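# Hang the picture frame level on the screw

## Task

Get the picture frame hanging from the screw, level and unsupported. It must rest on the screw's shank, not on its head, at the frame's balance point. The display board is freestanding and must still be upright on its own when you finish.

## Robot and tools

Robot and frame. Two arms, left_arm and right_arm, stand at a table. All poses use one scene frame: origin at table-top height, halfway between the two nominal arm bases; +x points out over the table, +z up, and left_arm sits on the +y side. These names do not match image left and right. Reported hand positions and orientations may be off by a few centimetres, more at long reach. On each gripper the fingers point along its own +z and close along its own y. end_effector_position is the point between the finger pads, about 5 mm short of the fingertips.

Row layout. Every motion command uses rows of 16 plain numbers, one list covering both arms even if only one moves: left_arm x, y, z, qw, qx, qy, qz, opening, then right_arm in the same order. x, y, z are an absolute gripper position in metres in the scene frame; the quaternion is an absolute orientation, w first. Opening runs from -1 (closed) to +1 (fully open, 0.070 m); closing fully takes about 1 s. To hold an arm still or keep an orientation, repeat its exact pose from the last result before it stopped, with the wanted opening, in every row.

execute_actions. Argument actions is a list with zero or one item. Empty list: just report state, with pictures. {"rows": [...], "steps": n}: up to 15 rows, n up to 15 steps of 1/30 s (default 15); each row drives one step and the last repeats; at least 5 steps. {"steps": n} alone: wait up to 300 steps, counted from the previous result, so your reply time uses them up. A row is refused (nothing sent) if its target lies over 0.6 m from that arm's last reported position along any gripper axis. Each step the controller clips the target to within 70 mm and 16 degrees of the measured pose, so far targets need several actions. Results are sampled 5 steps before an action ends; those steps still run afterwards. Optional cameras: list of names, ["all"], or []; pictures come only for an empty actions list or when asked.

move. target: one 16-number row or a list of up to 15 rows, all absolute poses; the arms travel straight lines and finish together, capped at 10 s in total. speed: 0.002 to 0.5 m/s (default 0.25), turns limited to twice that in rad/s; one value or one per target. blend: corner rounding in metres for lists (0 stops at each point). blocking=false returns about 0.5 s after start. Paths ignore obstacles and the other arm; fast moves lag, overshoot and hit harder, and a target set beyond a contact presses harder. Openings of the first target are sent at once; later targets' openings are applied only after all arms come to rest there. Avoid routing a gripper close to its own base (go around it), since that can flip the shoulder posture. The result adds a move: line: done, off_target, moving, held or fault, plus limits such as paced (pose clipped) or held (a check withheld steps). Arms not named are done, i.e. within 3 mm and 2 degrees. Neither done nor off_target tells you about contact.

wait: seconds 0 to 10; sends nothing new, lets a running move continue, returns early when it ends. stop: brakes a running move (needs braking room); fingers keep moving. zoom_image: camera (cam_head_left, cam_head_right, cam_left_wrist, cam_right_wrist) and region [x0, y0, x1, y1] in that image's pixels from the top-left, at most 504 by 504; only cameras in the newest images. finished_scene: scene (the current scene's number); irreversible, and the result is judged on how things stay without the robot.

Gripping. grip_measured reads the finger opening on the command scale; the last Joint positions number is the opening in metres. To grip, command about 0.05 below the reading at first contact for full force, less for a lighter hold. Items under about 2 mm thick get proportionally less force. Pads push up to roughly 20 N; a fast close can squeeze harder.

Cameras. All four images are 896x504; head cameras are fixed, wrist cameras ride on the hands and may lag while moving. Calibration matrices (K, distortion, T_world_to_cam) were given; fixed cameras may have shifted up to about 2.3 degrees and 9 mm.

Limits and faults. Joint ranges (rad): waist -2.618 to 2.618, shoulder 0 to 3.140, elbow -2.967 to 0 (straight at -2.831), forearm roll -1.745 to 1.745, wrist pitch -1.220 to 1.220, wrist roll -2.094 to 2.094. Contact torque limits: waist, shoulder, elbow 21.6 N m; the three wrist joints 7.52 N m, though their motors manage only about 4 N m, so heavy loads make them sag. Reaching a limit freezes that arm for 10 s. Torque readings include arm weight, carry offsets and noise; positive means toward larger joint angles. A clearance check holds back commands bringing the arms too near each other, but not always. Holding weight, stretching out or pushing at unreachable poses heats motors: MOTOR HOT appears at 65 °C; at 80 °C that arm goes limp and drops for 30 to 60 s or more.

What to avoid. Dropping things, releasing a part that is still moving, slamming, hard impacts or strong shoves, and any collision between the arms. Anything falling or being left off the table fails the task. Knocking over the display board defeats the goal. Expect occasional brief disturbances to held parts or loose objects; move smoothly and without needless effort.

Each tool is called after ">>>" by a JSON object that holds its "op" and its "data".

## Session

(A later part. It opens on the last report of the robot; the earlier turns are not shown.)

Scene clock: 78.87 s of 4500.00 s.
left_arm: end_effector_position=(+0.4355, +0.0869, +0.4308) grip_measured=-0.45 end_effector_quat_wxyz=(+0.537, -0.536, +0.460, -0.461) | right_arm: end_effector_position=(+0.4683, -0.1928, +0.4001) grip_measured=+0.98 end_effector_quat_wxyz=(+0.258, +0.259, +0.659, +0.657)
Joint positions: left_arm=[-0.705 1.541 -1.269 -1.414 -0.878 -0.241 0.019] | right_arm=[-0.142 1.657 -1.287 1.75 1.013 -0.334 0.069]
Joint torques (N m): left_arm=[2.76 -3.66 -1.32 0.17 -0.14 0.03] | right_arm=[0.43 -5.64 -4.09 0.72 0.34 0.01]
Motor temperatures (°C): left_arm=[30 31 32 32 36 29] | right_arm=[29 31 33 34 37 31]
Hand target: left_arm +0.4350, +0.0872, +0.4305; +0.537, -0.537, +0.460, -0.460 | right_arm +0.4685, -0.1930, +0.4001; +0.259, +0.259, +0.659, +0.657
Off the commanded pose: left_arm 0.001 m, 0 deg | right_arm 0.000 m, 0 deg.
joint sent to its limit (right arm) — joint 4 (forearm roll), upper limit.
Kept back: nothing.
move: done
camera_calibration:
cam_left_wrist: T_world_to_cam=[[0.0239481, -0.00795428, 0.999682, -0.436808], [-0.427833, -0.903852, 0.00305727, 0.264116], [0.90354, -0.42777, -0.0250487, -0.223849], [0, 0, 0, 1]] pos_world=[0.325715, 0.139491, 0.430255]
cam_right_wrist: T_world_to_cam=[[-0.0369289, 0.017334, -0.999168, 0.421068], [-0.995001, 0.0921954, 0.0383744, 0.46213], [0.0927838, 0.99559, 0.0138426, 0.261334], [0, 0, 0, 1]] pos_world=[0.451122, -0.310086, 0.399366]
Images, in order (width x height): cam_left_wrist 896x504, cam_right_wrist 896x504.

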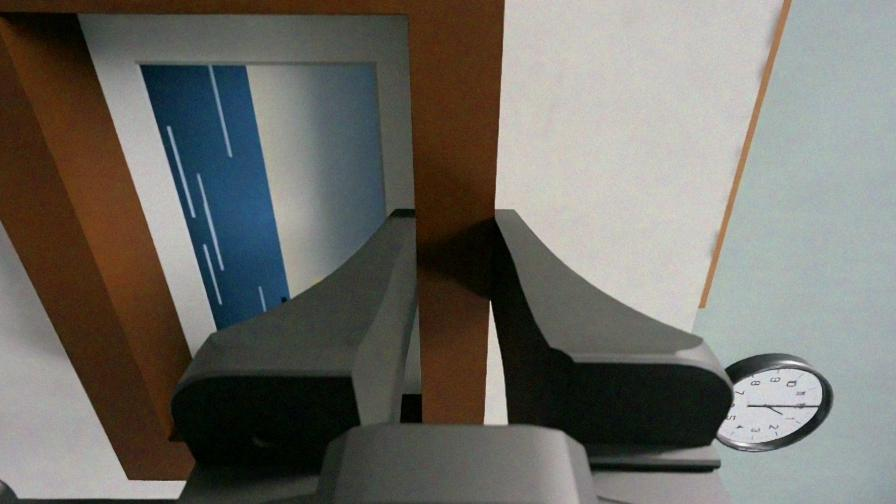

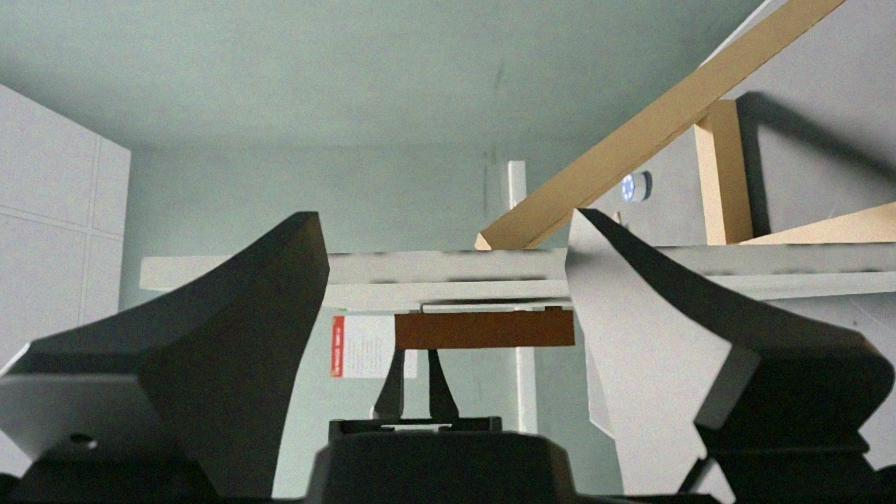

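>>> {"op": "zoom_image", "data": {"camera": "cam_right_wrist", "region": [325, 240, 425, 320]}}

>>> {"op": "zoom_image", "data": {"camera": "cam_right_wrist", "region": [700, 230, 896, 320]}}

>>> {"op": "execute_actions", "data": {"actions": [], "cameras": ["cam_head_left", "cam_head_right"]}}

>>> {"op": "zoom_image", "data": {"camera": "cam_head_left", "region": [360, 140, 560, 200]}}

>>> {"op": "zoom_image", "data": {"camera": "cam_head_right", "region": [340, 140, 540, 200]}}

Scaled by 5.040 from the camera's 896x504 image, which has a finer 1280x720 frame.

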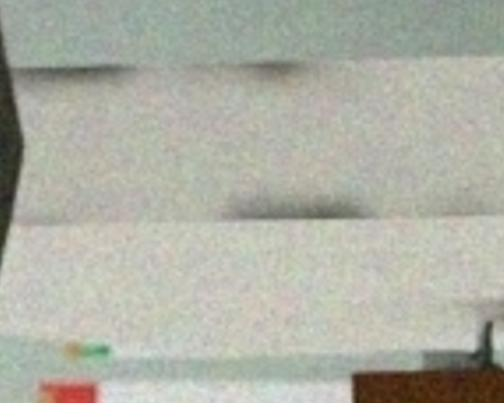

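Scaled by 2.571 from the camera's 896x504 image, which has a finer 1280x720 frame.

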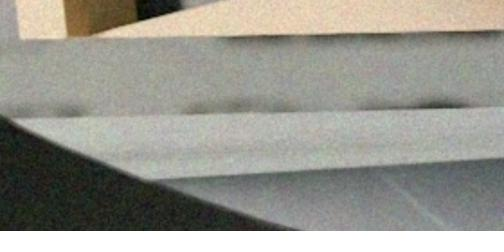

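Scene clock: 79.90 s of 4500.00 s.
left_arm: end_effector_position=(+0.4353, +0.0867, +0.4300) grip_measured=-0.45 end_effector_quat_wxyz=(+0.537, -0.537, +0.461, -0.460) | right_arm: end_effector_position=(+0.4683, -0.1928, +0.4001) grip_measured=+0.98 end_effector_quat_wxyz=(+0.258, +0.259, +0.659, +0.657)
Joint positions: left_arm=[-0.706 1.541 -1.268 -1.415 -0.879 -0.241 0.019] | right_arm=[-0.142 1.657 -1.287 1.75 1.013 -0.334 0.069]
Joint torques (N m): left_arm=[1.54 -6.03 -0.88 -0.42 -1.37 0.16] | right_arm=[0.38 -5.57 -4.03 0.71 0.34 0]
Motor temperatures (°C): left_arm=[30 31 32 32 36 29] | right_arm=[29 31 33 34 37 31]
Hand target: left_arm +0.4350, +0.0872, +0.4305; +0.537, -0.537, +0.460, -0.460 | right_arm +0.4685, -0.1930, +0.4001; +0.259, +0.259, +0.659, +0.657
Off the commanded pose: left_arm 0.001 m, 0 deg | right_arm 0.000 m, 0 deg.
Steps of this call (1-31: nothing new was sent). Readings (end_effector_position of left_arm | right_arm):
1: (+0.4355, +0.0869, +0.4308) | (+0.4683, -0.1928, +0.4001)
2: (+0.4355, +0.0869, +0.4308) | (+0.4683, -0.1928, +0.4001)
4: (+0.4355, +0.0871, +0.4308) | (+0.4683, -0.1928, +0.4001)
8: (+0.4355, +0.0871, +0.4308) | (+0.4683, -0.1928, +0.4001)
31: the state above
Images, in order (width x height): cam_head_left 896x504, cam_head_right 896x504.

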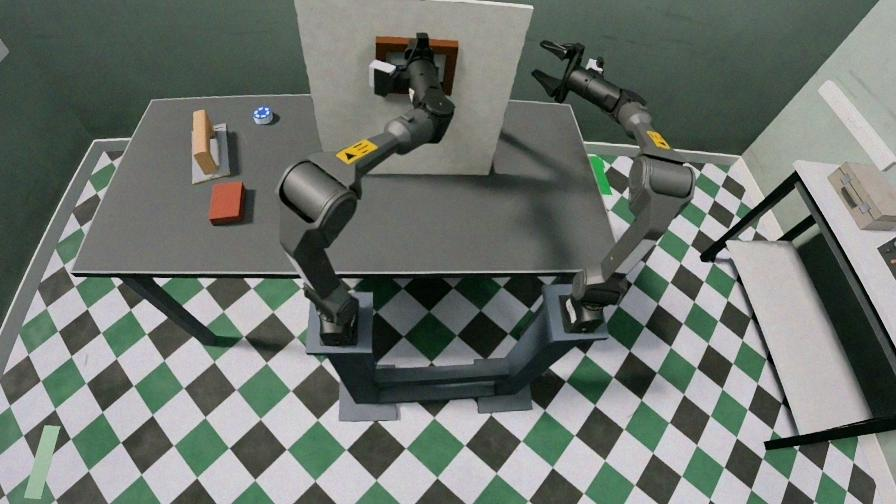

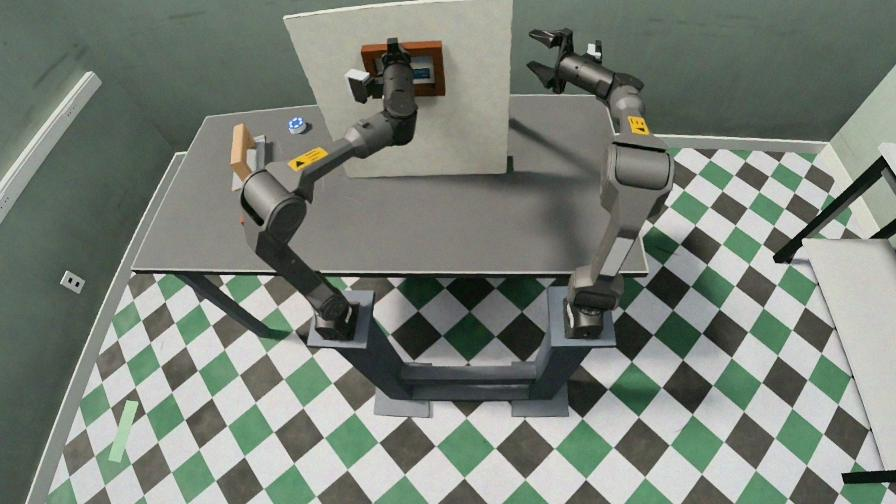

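Scaled by 2.520 from the camera's 896x504 image, which has a finer 1280x720 frame.

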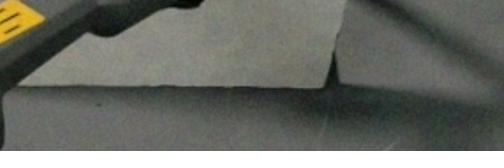

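Scaled by 2.520 from the camera's 896x504 image, which has a finer 1280x720 frame.

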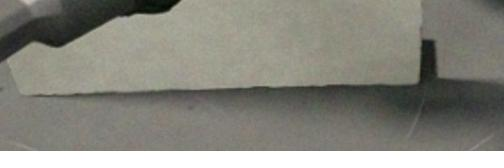

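>>> {"op": "execute_actions", "data": {"actions": [{"rows": [[0.435,0.0872,0.4305,0.53683,-0.5369,0.46013,-0.46018,-0.495,0.4685,-0.193,0.4,0.2592,0.2592,0.6579,0.6579,1.0],[0.435,0.0872,0.4305,0.53683,-0.5369,0.46013,-0.46018,-0.493,0.4685,-0.193,0.4,0.2592,0.2592,0.6579,0.6579,1.0],[0.435,0.0872,0.4305,0.53683,-0.5369,0.46013,-0.46018,-0.491,0.4685,-0.193,0.4,0.2592,0.2592,0.6579,0.6579,1.0],[0.435,0.0872,0.4305,0.53683,-0.5369,0.46013,-0.46018,-0.489,0.4685,-0.193,0.4,0.2592,0.2592,0.6579,0.6579,1.0],[0.435,0.0872,0.4305,0.53683,-0.5369,0.46013,-0.46018,-0.487,0.4685,-0.193,0.4,0.2592,0.2592,0.6579,0.6579,1.0],[0.435,0.0872,0.4305,0.53683,-0.5369,0.46013,-0.46018,-0.485,0.4685,-0.193,0.4,0.2592,0.2592,0.6579,0.6579,1.0],[0.435,0.0872,0.4305,0.53683,-0.5369,0.46013,-0.46018,-0.483,0.4685,-0.193,0.4,0.2592,0.2592,0.6579,0.6579,1.0],[0.435,0.0872,0.4305,0.53683,-0.5369,0.46013,-0.46018,-0.481,0.4685,-0.193,0.4,0.2592,0.2592,0.6579,0.6579,1.0],[0.435,0.0872,0.4305,0.53683,-0.5369,0.46013,-0.46018,-0.479,0.4685,-0.193,0.4,0.2592,0.2592,0.6579,0.6579,1.0],[0.435,0.0872,0.4305,0.53683,-0.5369,0.46013,-0.46018,-0.477,0.4685,-0.193,0.4,0.2592,0.2592,0.6579,0.6579,1.0],[0.435,0.0872,0.4305,0.53683,-0.5369,0.46013,-0.46018,-0.475,0.4685,-0.193,0.4,0.2592,0.2592,0.6579,0.6579,1.0],[0.435,0.0872,0.4305,0.53683,-0.5369,0.46013,-0.46018,-0.473,0.4685,-0.193,0.4,0.2592,0.2592,0.6579,0.6579,1.0],[0.435,0.0872,0.4305,0.53683,-0.5369,0.46013,-0.46018,-0.471,0.4685,-0.193,0.4,0.2592,0.2592,0.6579,0.6579,1.0],[0.435,0.0872,0.4305,0.53683,-0.5369,0.46013,-0.46018,-0.469,0.4685,-0.193,0.4,0.2592,0.2592,0.6579,0.6579,1.0],[0.435,0.0872,0.4305,0.53683,-0.5369,0.46013,-0.46018,-0.467,0.4685,-0.193,0.4,0.2592,0.2592,0.6579,0.6579,1.0]]}], "cameras": ["cam_right_wrist"]}}

>>> {"op": "execute_actions", "data": {"actions": [{"rows": [[0.435,0.0872,0.4305,0.53683,-0.5369,0.46013,-0.46018,-0.465,0.4685,-0.193,0.4,0.2592,0.2592,0.6579,0.6579,1.0],[0.435,0.0872,0.4305,0.53683,-0.5369,0.46013,-0.46018,-0.463,0.4685,-0.193,0.4,0.2592,0.2592,0.6579,0.6579,1.0],[0.435,0.0872,0.4305,0.53683,-0.5369,0.46013,-0.46018,-0.461,0.4685,-0.193,0.4,0.2592,0.2592,0.6579,0.6579,1.0],[0.435,0.0872,0.4305,0.53683,-0.5369,0.46013,-0.46018,-0.459,0.4685,-0.193,0.4,0.2592,0.2592,0.6579,0.6579,1.0],[0.435,0.0872,0.4305,0.53683,-0.5369,0.46013,-0.46018,-0.457,0.4685,-0.193,0.4,0.2592,0.2592,0.6579,0.6579,1.0],[0.435,0.0872,0.4305,0.53683,-0.5369,0.46013,-0.46018,-0.455,0.4685,-0.193,0.4,0.2592,0.2592,0.6579,0.6579,1.0],[0.435,0.0872,0.4305,0.53683,-0.5369,0.46013,-0.46018,-0.453,0.4685,-0.193,0.4,0.2592,0.2592,0.6579,0.6579,1.0],[0.435,0.0872,0.4305,0.53683,-0.5369,0.46013,-0.46018,-0.451,0.4685,-0.193,0.4,0.2592,0.2592,0.6579,0.6579,1.0],[0.435,0.0872,0.4305,0.53683,-0.5369,0.46013,-0.46018,-0.449,0.4685,-0.193,0.4,0.2592,0.2592,0.6579,0.6579,1.0],[0.435,0.0872,0.4305,0.53683,-0.5369,0.46013,-0.46018,-0.447,0.4685,-0.193,0.4,0.2592,0.2592,0.6579,0.6579,1.0],[0.435,0.0872,0.4305,0.53683,-0.5369,0.46013,-0.46018,-0.445,0.4685,-0.193,0.4,0.2592,0.2592,0.6579,0.6579,1.0],[0.435,0.0872,0.4305,0.53683,-0.5369,0.46013,-0.46018,-0.443,0.4685,-0.193,0.4,0.2592,0.2592,0.6579,0.6579,1.0],[0.435,0.0872,0.4305,0.53683,-0.5369,0.46013,-0.46018,-0.441,0.4685,-0.193,0.4,0.2592,0.2592,0.6579,0.6579,1.0],[0.435,0.0872,0.4305,0.53683,-0.5369,0.46013,-0.46018,-0.439,0.4685,-0.193,0.4,0.2592,0.2592,0.6579,0.6579,1.0],[0.435,0.0872,0.4305,0.53683,-0.5369,0.46013,-0.46018,-0.437,0.4685,-0.193,0.4,0.2592,0.2592,0.6579,0.6579,1.0]]}], "cameras": ["cam_left_wrist", "cam_right_wrist"]}}

>>> {"op": "zoom_image", "data": {"camera": "cam_right_wrist", "region": [380, 270, 600, 370]}}

Scene clock: 83.97 s of 4500.00 s.
left_arm: end_effector_position=(+0.4349, +0.0872, +0.4308) grip_measured=-0.45 end_effector_quat_wxyz=(+0.537, -0.537, +0.460, -0.460) | right_arm: end_effector_position=(+0.4683, -0.1928, +0.4001) grip_measured=+0.98 end_effector_quat_wxyz=(+0.258, +0.259, +0.659, +0.657)
Joint positions: left_arm=[-0.706 1.54 -1.268 -1.415 -0.879 -0.241 0.019] | right_arm=[-0.142 1.657 -1.287 1.75 1.013 -0.334 0.069]
Joint torques (N m): left_arm=[4.03 -7.67 -3 0.35 -2.09 0.11] | right_arm=[0.39 -5.63 -3.98 0.71 0.33 -0.08]
Motor temperatures (°C): left_arm=[30 31 32 32 36 29] | right_arm=[29 31 33 34 37 31]
joint sent to its limit (right arm) — joint 4 (forearm roll), upper limit.
Steps of this call (1-112: nothing new was sent; 113-122: this action's first 10). Readings (end_effector_position of left_arm | right_arm):
113: (+0.4349, +0.0872, +0.4308) | (+0.4683, -0.1928, +0.4001)
114: (+0.4349, +0.0872, +0.4308) | (+0.4683, -0.1928, +0.4001)
116: (+0.4349, +0.0872, +0.4308) | (+0.4683, -0.1928, +0.4001)
120: (+0.4349, +0.0872, +0.4308) | (+0.4683, -0.1928, +0.4001)
122: the state above
camera_calibration:
cam_right_wrist: T_world_to_cam=[[-0.0369289, 0.017334, -0.999168, 0.421068], [-0.995001, 0.0921954, 0.0383744, 0.46213], [0.0927838, 0.99559, 0.0138426, 0.261334], [0, 0, 0, 1]] pos_world=[0.451122, -0.310086, 0.399366]
Images, in order (width x height): cam_right_wrist 896x504.

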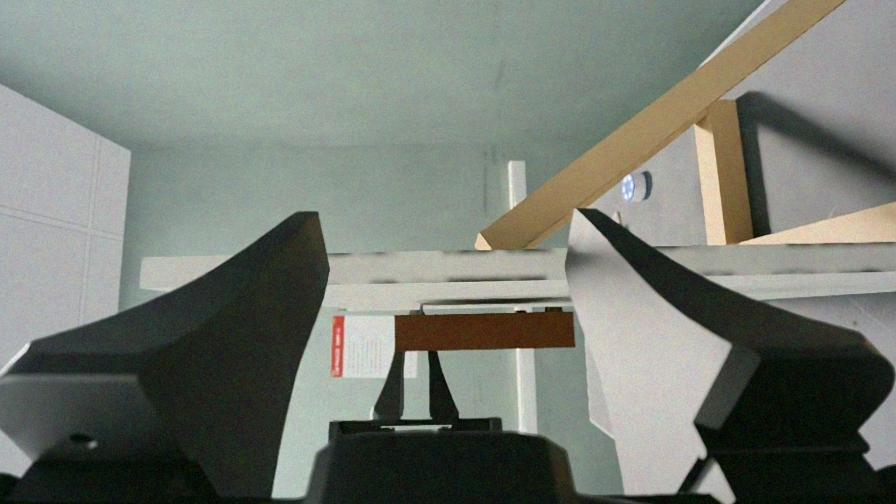

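Scene clock: 84.47 s of 4500.00 s.
left_arm: end_effector_position=(+0.4353, +0.0891, +0.4308) grip_measured=-0.44 end_effector_quat_wxyz=(+0.538, -0.538, +0.458, -0.459) | right_arm: end_effector_position=(+0.4683, -0.1928, +0.4001) grip_measured=+0.98 end_effector_quat_wxyz=(+0.258, +0.259, +0.659, +0.657)
Joint positions: left_arm=[-0.703 1.54 -1.268 -1.416 -0.882 -0.241 0.019] | right_arm=[-0.142 1.657 -1.287 1.75 1.013 -0.334 0.069]
Joint torques (N m): left_arm=[-0.13 -7.11 -3.33 0.93 -0.37 0.1] | right_arm=[0.4 -5.58 -4.01 0.72 0.33 -0.09]
Motor temperatures (°C): left_arm=[30 31 32 32 36 29] | right_arm=[29 31 33 34 37 31]
Off your previous action's commanded pose at its last step (step 5 of this call): left_arm 0.001 m, 0 deg | right_arm 0.000 m, 0 deg.
joint sent to its limit (right arm) — joint 4 (forearm roll), upper limit.
Steps of this call (1-5: your previous action's last 5; 6-15: this action's first 10). Readings (end_effector_position of left_arm | right_arm):
6: (+0.4350, +0.0883, +0.4308) | (+0.4683, -0.1928, +0.4001)
7: (+0.4351, +0.0887, +0.4308) | (+0.4683, -0.1928, +0.4001)
9: (+0.4351, +0.0887, +0.4308) | (+0.4683, -0.1928, +0.4001)
13: (+0.4353, +0.0891, +0.4308) | (+0.4683, -0.1928, +0.4001)
15: the state above
camera_calibration:
cam_left_wrist: T_world_to_cam=[[0.0240342, -0.00658525, 0.999689, -0.436955], [-0.421618, -0.906764, 0.00416328, 0.263101], [0.906455, -0.421587, -0.0245698, -0.224673], [0, 0, 0, 1]] pos_world=[0.325086, 0.140973, 0.430204]
cam_right_wrist: T_world_to_cam=[[-0.0369289, 0.017334, -0.999168, 0.421068], [-0.995001, 0.0921954, 0.0383744, 0.46213], [0.0927838, 0.99559, 0.0138426, 0.261334], [0, 0, 0, 1]] pos_world=[0.451122, -0.310086, 0.399366]
Images, in order (width x height): cam_left_wrist 896x504, cam_right_wrist 896x504.

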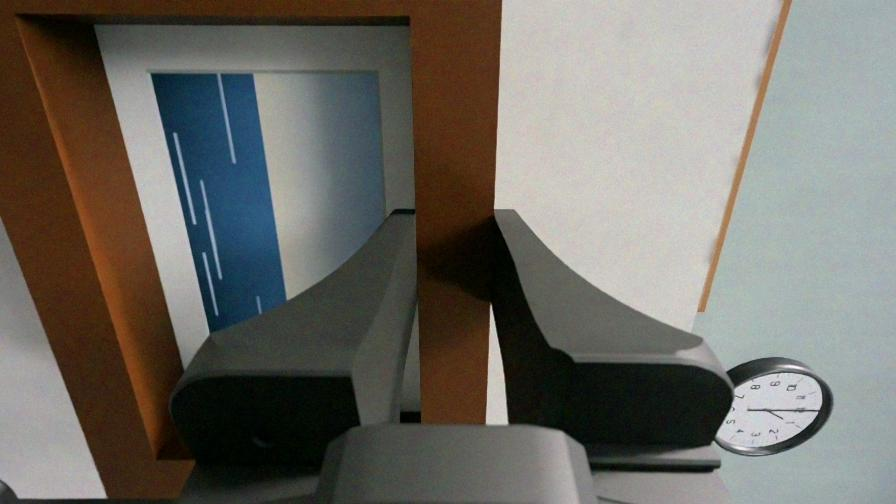

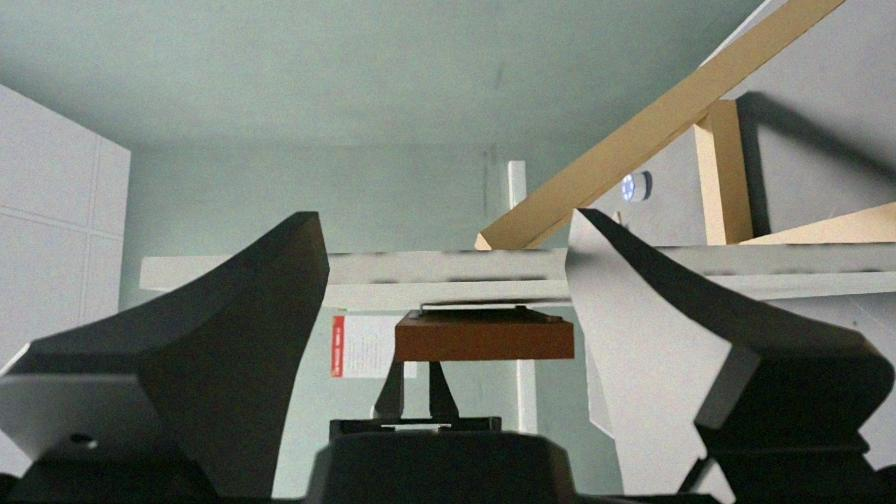

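Scaled by 2.291 from the camera's 896x504 image, which has a finer 1280x720 frame.

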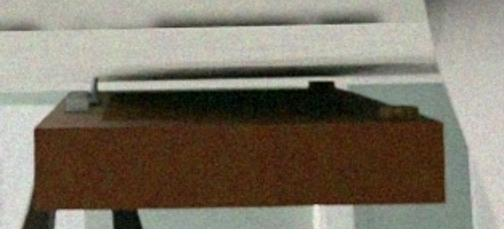

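>>> {"op": "execute_actions", "data": {"actions": [{"rows": [[0.435,0.0885,0.4305,0.53683,-0.5369,0.46013,-0.46018,-0.434,0.4685,-0.193,0.4,0.2592,0.2592,0.6579,0.6579,1.0],[0.435,0.0885,0.4305,0.53683,-0.5369,0.46013,-0.46018,-0.431,0.4685,-0.193,0.4,0.2592,0.2592,0.6579,0.6579,1.0],[0.435,0.0885,0.4305,0.53683,-0.5369,0.46013,-0.46018,-0.428,0.4685,-0.193,0.4,0.2592,0.2592,0.6579,0.6579,1.0],[0.435,0.0885,0.4305,0.53683,-0.5369,0.46013,-0.46018,-0.425,0.4685,-0.193,0.4,0.2592,0.2592,0.6579,0.6579,1.0],[0.435,0.0885,0.4305,0.53683,-0.5369,0.46013,-0.46018,-0.42,0.4685,-0.193,0.4,0.2592,0.2592,0.6579,0.6579,1.0],[0.435,0.0885,0.4305,0.53683,-0.5369,0.46013,-0.46018,-0.415,0.4685,-0.193,0.4,0.2592,0.2592,0.6579,0.6579,1.0],[0.435,0.0885,0.4305,0.53683,-0.5369,0.46013,-0.46018,-0.41,0.4685,-0.193,0.4,0.2592,0.2592,0.6579,0.6579,1.0],[0.435,0.0885,0.4305,0.53683,-0.5369,0.46013,-0.46018,-0.405,0.4685,-0.193,0.4,0.2592,0.2592,0.6579,0.6579,1.0],[0.435,0.0885,0.4305,0.53683,-0.5369,0.46013,-0.46018,-0.40,0.4685,-0.193,0.4,0.2592,0.2592,0.6579,0.6579,1.0],[0.435,0.0885,0.4305,0.53683,-0.5369,0.46013,-0.46018,-0.395,0.4685,-0.193,0.4,0.2592,0.2592,0.6579,0.6579,1.0],[0.435,0.0885,0.4305,0.53683,-0.5369,0.46013,-0.46018,-0.39,0.4685,-0.193,0.4,0.2592,0.2592,0.6579,0.6579,1.0],[0.435,0.0885,0.4305,0.53683,-0.5369,0.46013,-0.46018,-0.385,0.4685,-0.193,0.4,0.2592,0.2592,0.6579,0.6579,1.0],[0.435,0.0885,0.4305,0.53683,-0.5369,0.46013,-0.46018,-0.38,0.4685,-0.193,0.4,0.2592,0.2592,0.6579,0.6579,1.0],[0.435,0.0885,0.4305,0.53683,-0.5369,0.46013,-0.46018,-0.375,0.4685,-0.193,0.4,0.2592,0.2592,0.6579,0.6579,1.0],[0.435,0.0885,0.4305,0.53683,-0.5369,0.46013,-0.46018,-0.37,0.4685,-0.193,0.4,0.2592,0.2592,0.6579,0.6579,1.0]]}], "cameras": ["cam_left_wrist", "cam_right_wrist"]}}

>>> {"op": "zoom_image", "data": {"camera": "cam_right_wrist", "region": [380, 270, 600, 370]}}

>>> {"op": "zoom_image", "data": {"camera": "cam_right_wrist", "region": [402, 295, 438, 322]}}

Scene clock: 85.57 s of 4500.00 s.
left_arm: end_effector_position=(+0.4351, +0.0876, +0.4303) grip_measured=-0.39 end_effector_quat_wxyz=(+0.537, -0.536, +0.461, -0.460) | right_arm: end_effector_position=(+0.4683, -0.1928, +0.4001) grip_measured=+0.98 end_effector_quat_wxyz=(+0.258, +0.259, +0.659, +0.657)
Joint positions: left_arm=[-0.704 1.538 -1.265 -1.413 -0.875 -0.241 0.021] | right_arm=[-0.142 1.657 -1.287 1.75 1.013 -0.334 0.069]
Joint torques (N m): left_arm=[0.39 -7.32 -2.9 0.91 -0.7 -0.14] | right_arm=[0.38 -5.58 -3.95 0.72 0.32 -0.1]
Motor temperatures (°C): left_arm=[30 31 32 32 36 29] | right_arm=[29 31 33 34 37 31]
Off your previous action's commanded pose at its last step (step 5 of this call): left_arm 0.002 m, 0 deg | right_arm 0.000 m, 0 deg.
joint sent to its limit (right arm) — joint 4 (forearm roll), upper limit.
Steps of this call (1-5: your previous action's last 5; 6-23: nothing new was sent; 24-33: this action's first 10). Readings (end_effector_position of left_arm | right_arm):
24: (+0.4351, +0.0877, +0.4306) | (+0.4683, -0.1928, +0.4001)
25: (+0.4351, +0.0876, +0.4304) | (+0.4683, -0.1928, +0.4001)
27: (+0.4351, +0.0876, +0.4303) | (+0.4683, -0.1928, +0.4001)
31: (+0.4351, +0.0876, +0.4303) | (+0.4683, -0.1928, +0.4001)
33: the state above
camera_calibration:
cam_left_wrist: T_world_to_cam=[[0.0250802, -0.00900421, 0.999645, -0.436767], [-0.428604, -0.903489, 0.00261521, 0.265114], [0.903144, -0.428517, -0.0265189, -0.222278], [0, 0, 0, 1]] pos_world=[0.325332, 0.140345, 0.430024]
cam_right_wrist: T_world_to_cam=[[-0.0369289, 0.017334, -0.999168, 0.421068], [-0.995001, 0.0921954, 0.0383744, 0.46213], [0.0927838, 0.99559, 0.0138426, 0.261334], [0, 0, 0, 1]] pos_world=[0.451122, -0.310086, 0.399366]
Images, in order (width x height): cam_left_wrist 896x504, cam_right_wrist 896x504.

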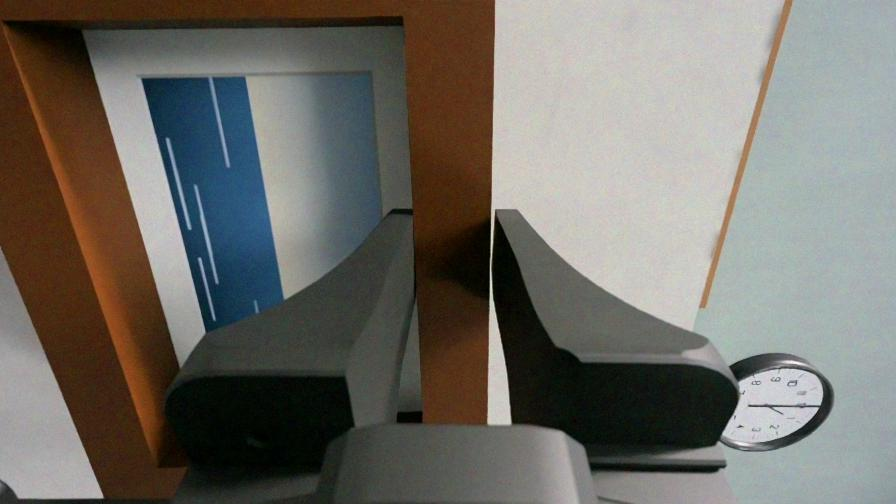

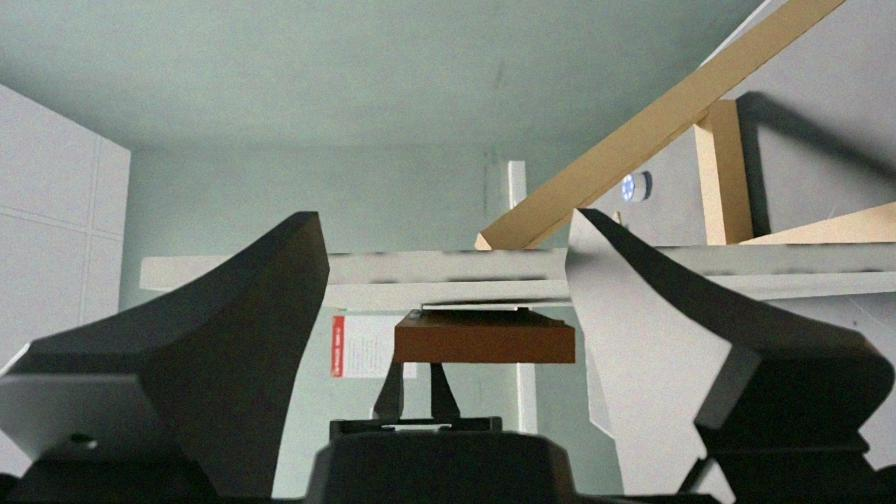

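Scaled by 2.291 from the camera's 896x504 image, which has a finer 1280x720 frame.

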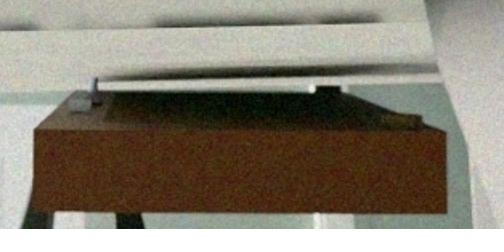

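Scaled by 14.000 from the camera's 896x504 image, which has a finer 1280x720 frame.

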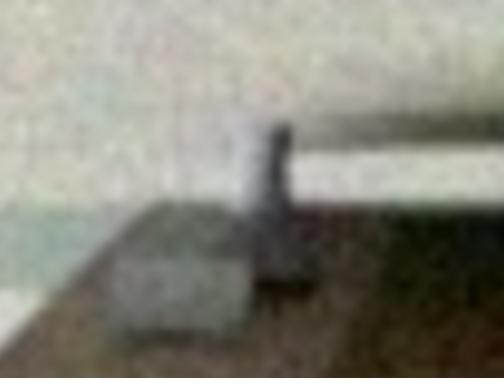

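>>> {"op": "move", "data": {"target": [0.435, 0.0872, 0.4280, 0.53683, -0.5369, 0.46013, -0.46018, -0.37, 0.4685, -0.193, 0.4, 0.2592, 0.2592, 0.6579, 0.6579, 1.0], "speed": 0.01, "cameras": ["cam_left_wrist", "cam_right_wrist"]}}

>>> {"op": "zoom_image", "data": {"camera": "cam_right_wrist", "region": [380, 270, 600, 370]}}

>>> {"op": "zoom_image", "data": {"camera": "cam_right_wrist", "region": [402, 295, 438, 322]}}

>>> {"op": "zoom_image", "data": {"camera": "cam_head_left", "region": [350, 10, 500, 110]}}

Scene clock: 86.90 s of 4500.00 s.
left_arm: end_effector_position=(+0.4347, +0.0877, +0.4290) grip_measured=-0.37 end_effector_quat_wxyz=(+0.537, -0.537, +0.459, -0.461) | right_arm: end_effector_position=(+0.4683, -0.1928, +0.4001) grip_measured=+0.98 end_effector_quat_wxyz=(+0.258, +0.259, +0.659, +0.657)
Joint positions: left_arm=[-0.706 1.539 -1.259 -1.407 -0.881 -0.254 0.022] | right_arm=[-0.142 1.657 -1.287 1.75 1.013 -0.334 0.069]
Joint torques (N m): left_arm=[-0.46 -5.05 -2.77 0.88 -0.58 -0.08] | right_arm=[0.38 -5.59 -3.93 0.72 0.33 -0.13]
Motor temperatures (°C): left_arm=[30 32 32 32 36 29] | right_arm=[29 31 33 34 37 31]
Hand target: left_arm +0.4350, +0.0872, +0.4280; +0.537, -0.537, +0.460, -0.460 | right_arm +0.4685, -0.1930, +0.4001; +0.259, +0.259, +0.659, +0.657
Off your previous action's commanded pose at its last step (step 5 of this call): left_arm 0.001 m, 0 deg | right_arm 0.000 m, 0 deg.
Off the commanded pose: left_arm 0.001 m, 0 deg | right_arm 0.000 m, 0 deg.
joint sent to its limit (right arm) — joint 4 (forearm roll), upper limit.
Kept back: nothing.
move: done
camera_calibration:
cam_left_wrist: T_world_to_cam=[[0.0229183, -0.00615171, 0.999718, -0.434731], [-0.426265, -0.904588, 0.00420568, 0.263412], [0.904308, -0.426242, -0.0233539, -0.22401], [0, 0, 0, 1]] pos_world=[0.32482, 0.140122, 0.428269]
cam_right_wrist: T_world_to_cam=[[-0.0369289, 0.017334, -0.999168, 0.421068], [-0.995001, 0.0921954, 0.0383744, 0.46213], [0.0927838, 0.99559, 0.0138426, 0.261334], [0, 0, 0, 1]] pos_world=[0.451122, -0.310086, 0.399366]
Images, in order (width x height): cam_left_wrist 896x504, cam_right_wrist 896x504.

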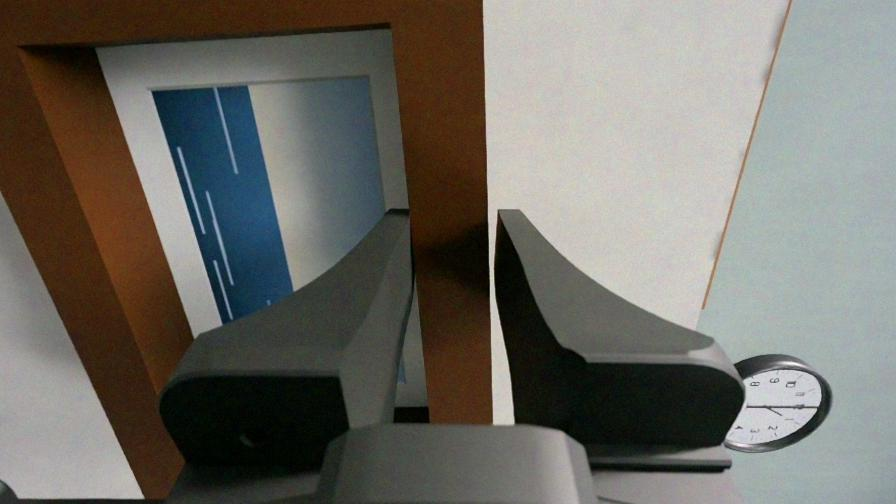

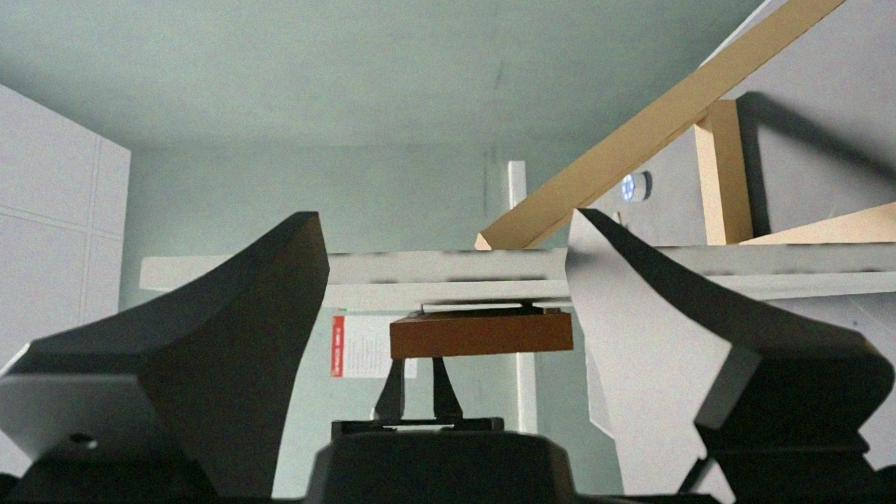

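Scaled by 2.291 from the camera's 896x504 image, which has a finer 1280x720 frame.

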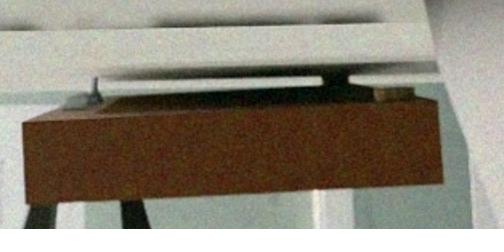

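Scaled by 14.000 from the camera's 896x504 image, which has a finer 1280x720 frame.

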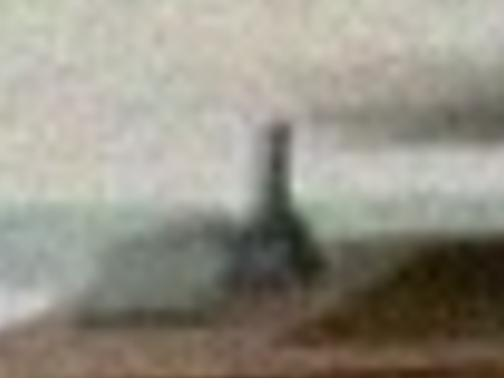

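This scene's latest camera images include none from cam_head_left. They are from: cam_left_wrist, cam_right_wrist. cam_head_left's image comes with the result of a call that names it in "cameras".

>>> {"op": "move", "data": {"target": [0.435, 0.0872, 0.4275, 0.53683, -0.5369, 0.46013, -0.46018, -0.2, 0.4685, -0.193, 0.4, 0.2592, 0.2592, 0.6579, 0.6579, 1.0], "speed": 0.01}}

>>> {"op": "zoom_image", "data": {"camera": "cam_right_wrist", "region": [380, 270, 600, 370]}}

>>> {"op": "zoom_image", "data": {"camera": "cam_right_wrist", "region": [402, 295, 438, 322]}}

>>> {"op": "zoom_image", "data": {"camera": "cam_head_left", "region": [350, 10, 500, 110]}}

>>> {"op": "zoom_image", "data": {"camera": "cam_head_right", "region": [330, 10, 480, 110]}}

Scene clock: 88.30 s of 4500.00 s.
left_arm: end_effector_position=(+0.4350, +0.0874, +0.4277) grip_measured=-0.20 end_effector_quat_wxyz=(+0.537, -0.537, +0.460, -0.460) | right_arm: end_effector_position=(+0.4683, -0.1928, +0.4001) grip_measured=+0.98 end_effector_quat_wxyz=(+0.258, +0.259, +0.659, +0.657)
Joint positions: left_arm=[-0.706 1.541 -1.257 -1.406 -0.881 -0.256 0.028] | right_arm=[-0.142 1.657 -1.287 1.75 1.013 -0.334 0.069]
Joint torques (N m): left_arm=[-0.76 -5.05 -2.53 0.84 -0.4 -0.11] | right_arm=[0.36 -5.58 -3.97 0.73 0.33 -0.14]
Motor temperatures (°C): left_arm=[30 32 32 32 36 29] | right_arm=[29 31 33 34 37 31]
Hand target: left_arm +0.4350, +0.0872, +0.4275; +0.537, -0.537, +0.460, -0.460 | right_arm +0.4685, -0.1930, +0.4001; +0.259, +0.259, +0.659, +0.657
Off the commanded pose: left_arm 0.000 m, 0 deg | right_arm 0.000 m, 0 deg.
joint sent to its limit (right arm) — joint 4 (forearm roll), upper limit.
Kept back: nothing.
move: done
camera_calibration:
cam_left_wrist: T_world_to_cam=[[0.0247805, -0.00730848, 0.999666, -0.4341], [-0.426418, -0.904518, 0.0039575, 0.263441], [0.904187, -0.426373, -0.0255308, -0.223465], [0, 0, 0, 1]] pos_world=[0.325147, 0.139834, 0.427207]
cam_right_wrist: T_world_to_cam=[[-0.0369289, 0.017334, -0.999168, 0.421068], [-0.995001, 0.0921954, 0.0383744, 0.46213], [0.0927838, 0.99559, 0.0138426, 0.261334], [0, 0, 0, 1]] pos_world=[0.451122, -0.310086, 0.399366]

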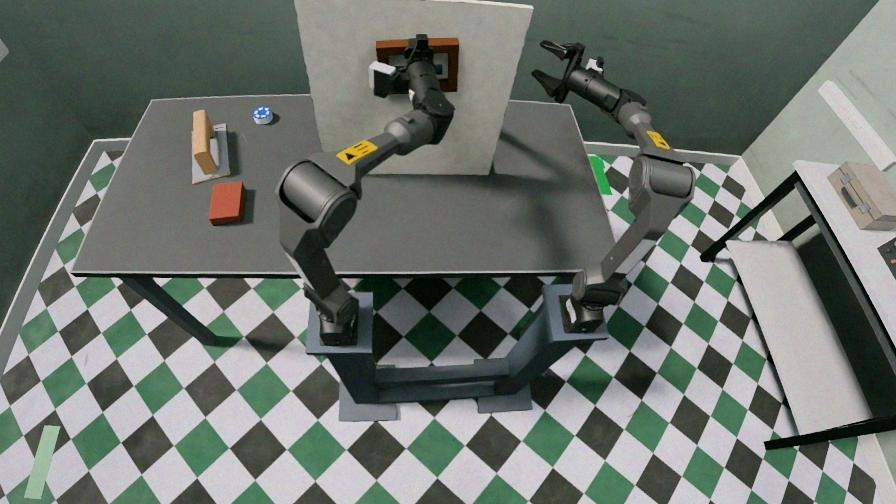

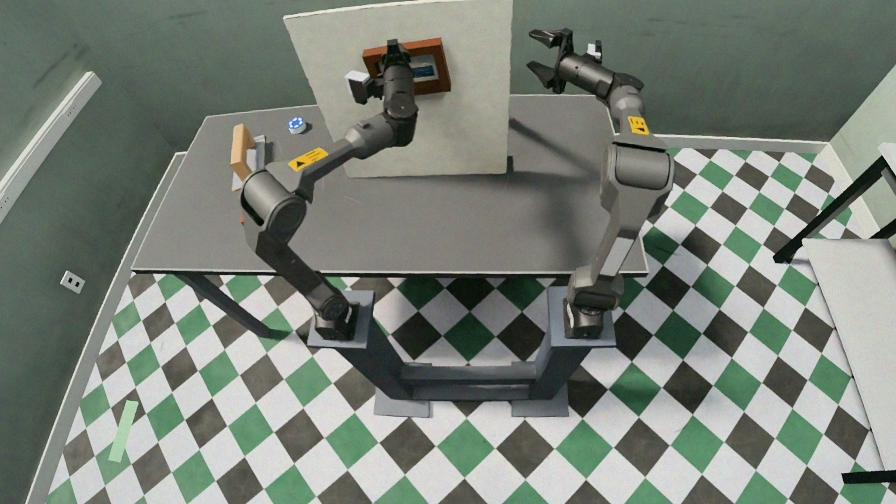

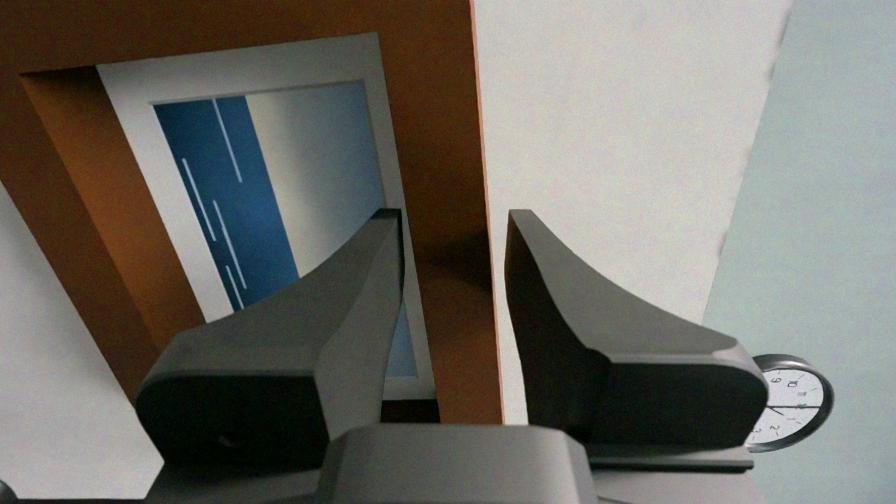

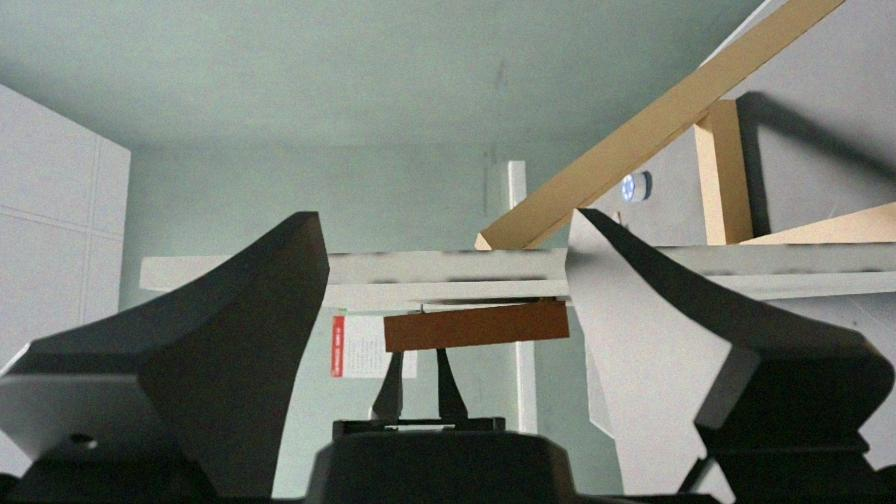

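Scaled by 2.291 from the camera's 896x504 image, which has a finer 1280x720 frame.

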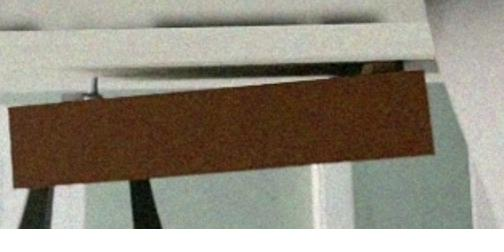

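Scaled by 14.000 from the camera's 896x504 image, which has a finer 1280x720 frame.

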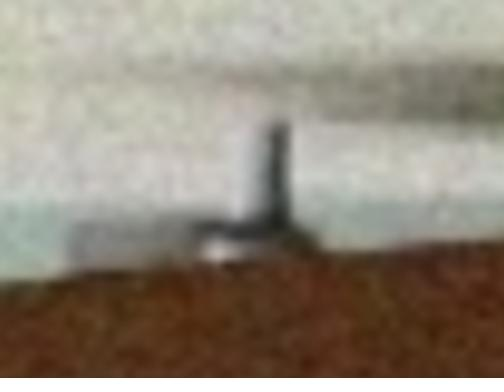

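Scaled by 3.360 from the camera's 896x504 image, which has a finer 1280x720 frame.

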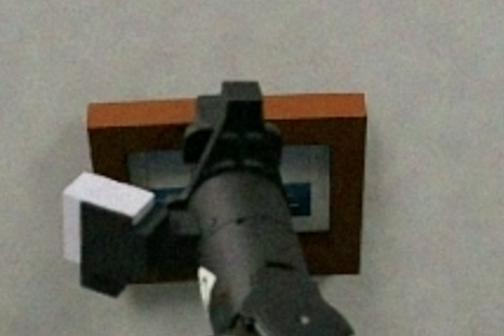

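Scaled by 3.360 from the camera's 896x504 image, which has a finer 1280x720 frame.

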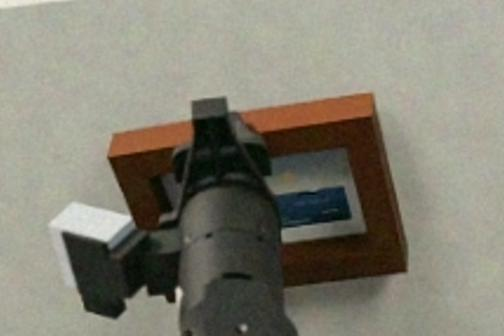

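>>> {"op": "move", "data": {"target": [0.4345, 0.0874, 0.4262, 0.49903, -0.51055, 0.45218, -0.53456, -0.2, 0.4685, -0.193, 0.4, 0.2592, 0.2592, 0.6579, 0.6579, 1.0], "speed": 0.04, "cameras": ["cam_left_wrist", "cam_right_wrist"]}}

>>> {"op": "zoom_image", "data": {"camera": "cam_right_wrist", "region": [380, 270, 600, 370]}}

Scene clock: 93.43 s of 4500.00 s.
left_arm: end_effector_position=(+0.4346, +0.0871, +0.4260) grip_measured=-0.20 end_effector_quat_wxyz=(+0.499, -0.510, +0.452, -0.535) | right_arm: end_effector_position=(+0.4683, -0.1928, +0.4001) grip_measured=+0.98 end_effector_quat_wxyz=(+0.258, +0.259, +0.659, +0.657)
Joint positions: left_arm=[-0.63 1.482 -1.125 -1.146 -0.737 -0.589 0.028] | right_arm=[-0.142 1.657 -1.287 1.75 1.013 -0.334 0.069]
Joint torques (N m): left_arm=[0.15 -6.58 -2.87 0.4 -0.66 0.09] | right_arm=[0.26 -5.59 -3.89 0.74 0.33 -0.2]
Motor temperatures (°C): left_arm=[30 32 32 32 35 29] | right_arm=[29 31 33 34 37 31]
Hand target: left_arm +0.4345, +0.0874, +0.4262; +0.499, -0.511, +0.452, -0.535 | right_arm +0.4685, -0.1930, +0.4001; +0.259, +0.259, +0.659, +0.657
Off the commanded pose: left_arm 0.000 m, 0 deg | right_arm 0.000 m, 0 deg.
joint sent to its limit (right arm) — joint 4 (forearm roll), upper limit.
Kept back: nothing.
move: done
camera_calibration:
cam_left_wrist: T_world_to_cam=[[-0.0480853, 0.0825216, 0.995429, -0.406751], [-0.543289, -0.83843, 0.0432622, 0.291266], [0.838168, -0.538725, 0.0851493, -0.231903], [0, 0, 0, 1]] pos_world=[0.333057, 0.15284, 0.412037]
cam_right_wrist: T_world_to_cam=[[-0.0369289, 0.017334, -0.999168, 0.421068], [-0.995001, 0.0921954, 0.0383744, 0.46213], [0.0927838, 0.99559, 0.0138426, 0.261334], [0, 0, 0, 1]] pos_world=[0.451122, -0.310086, 0.399366]
Images, in order (width x height): cam_left_wrist 896x504, cam_right_wrist 896x504.

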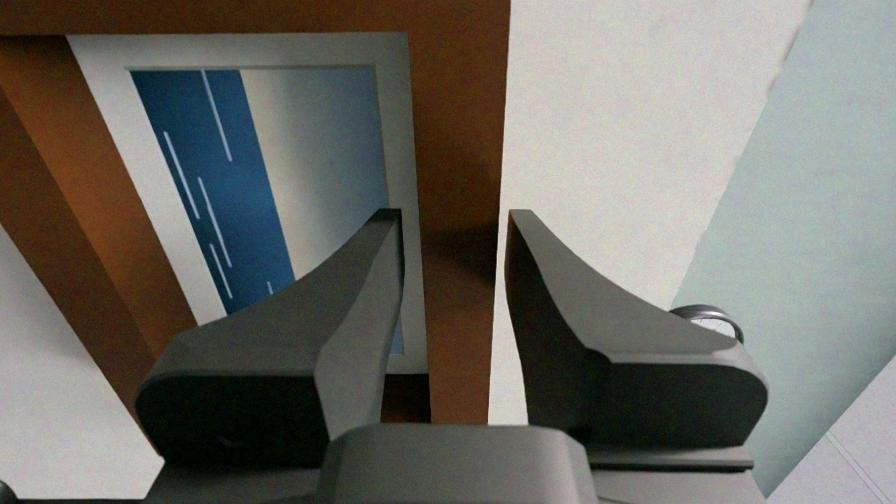

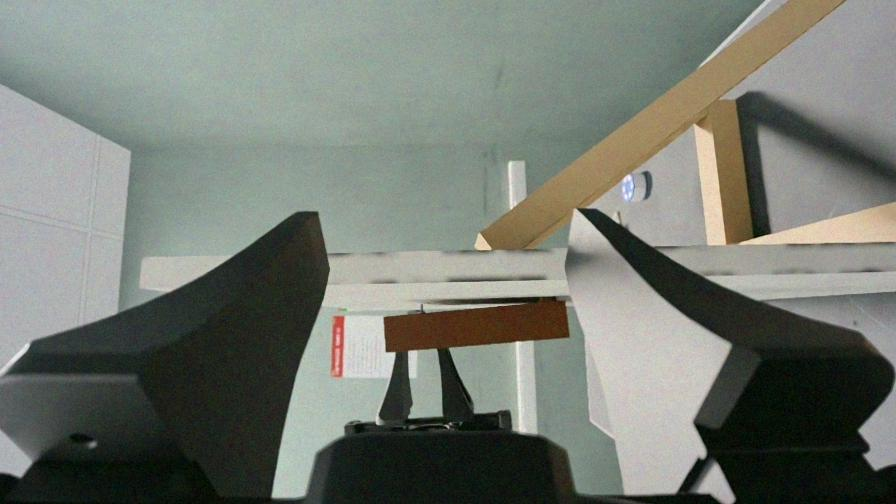

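Scaled by 2.291 from the camera's 896x504 image, which has a finer 1280x720 frame.

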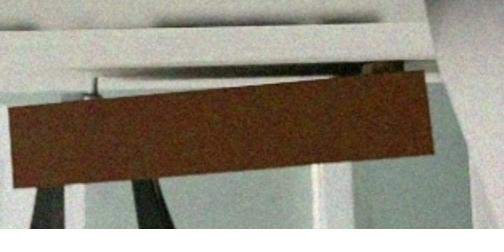

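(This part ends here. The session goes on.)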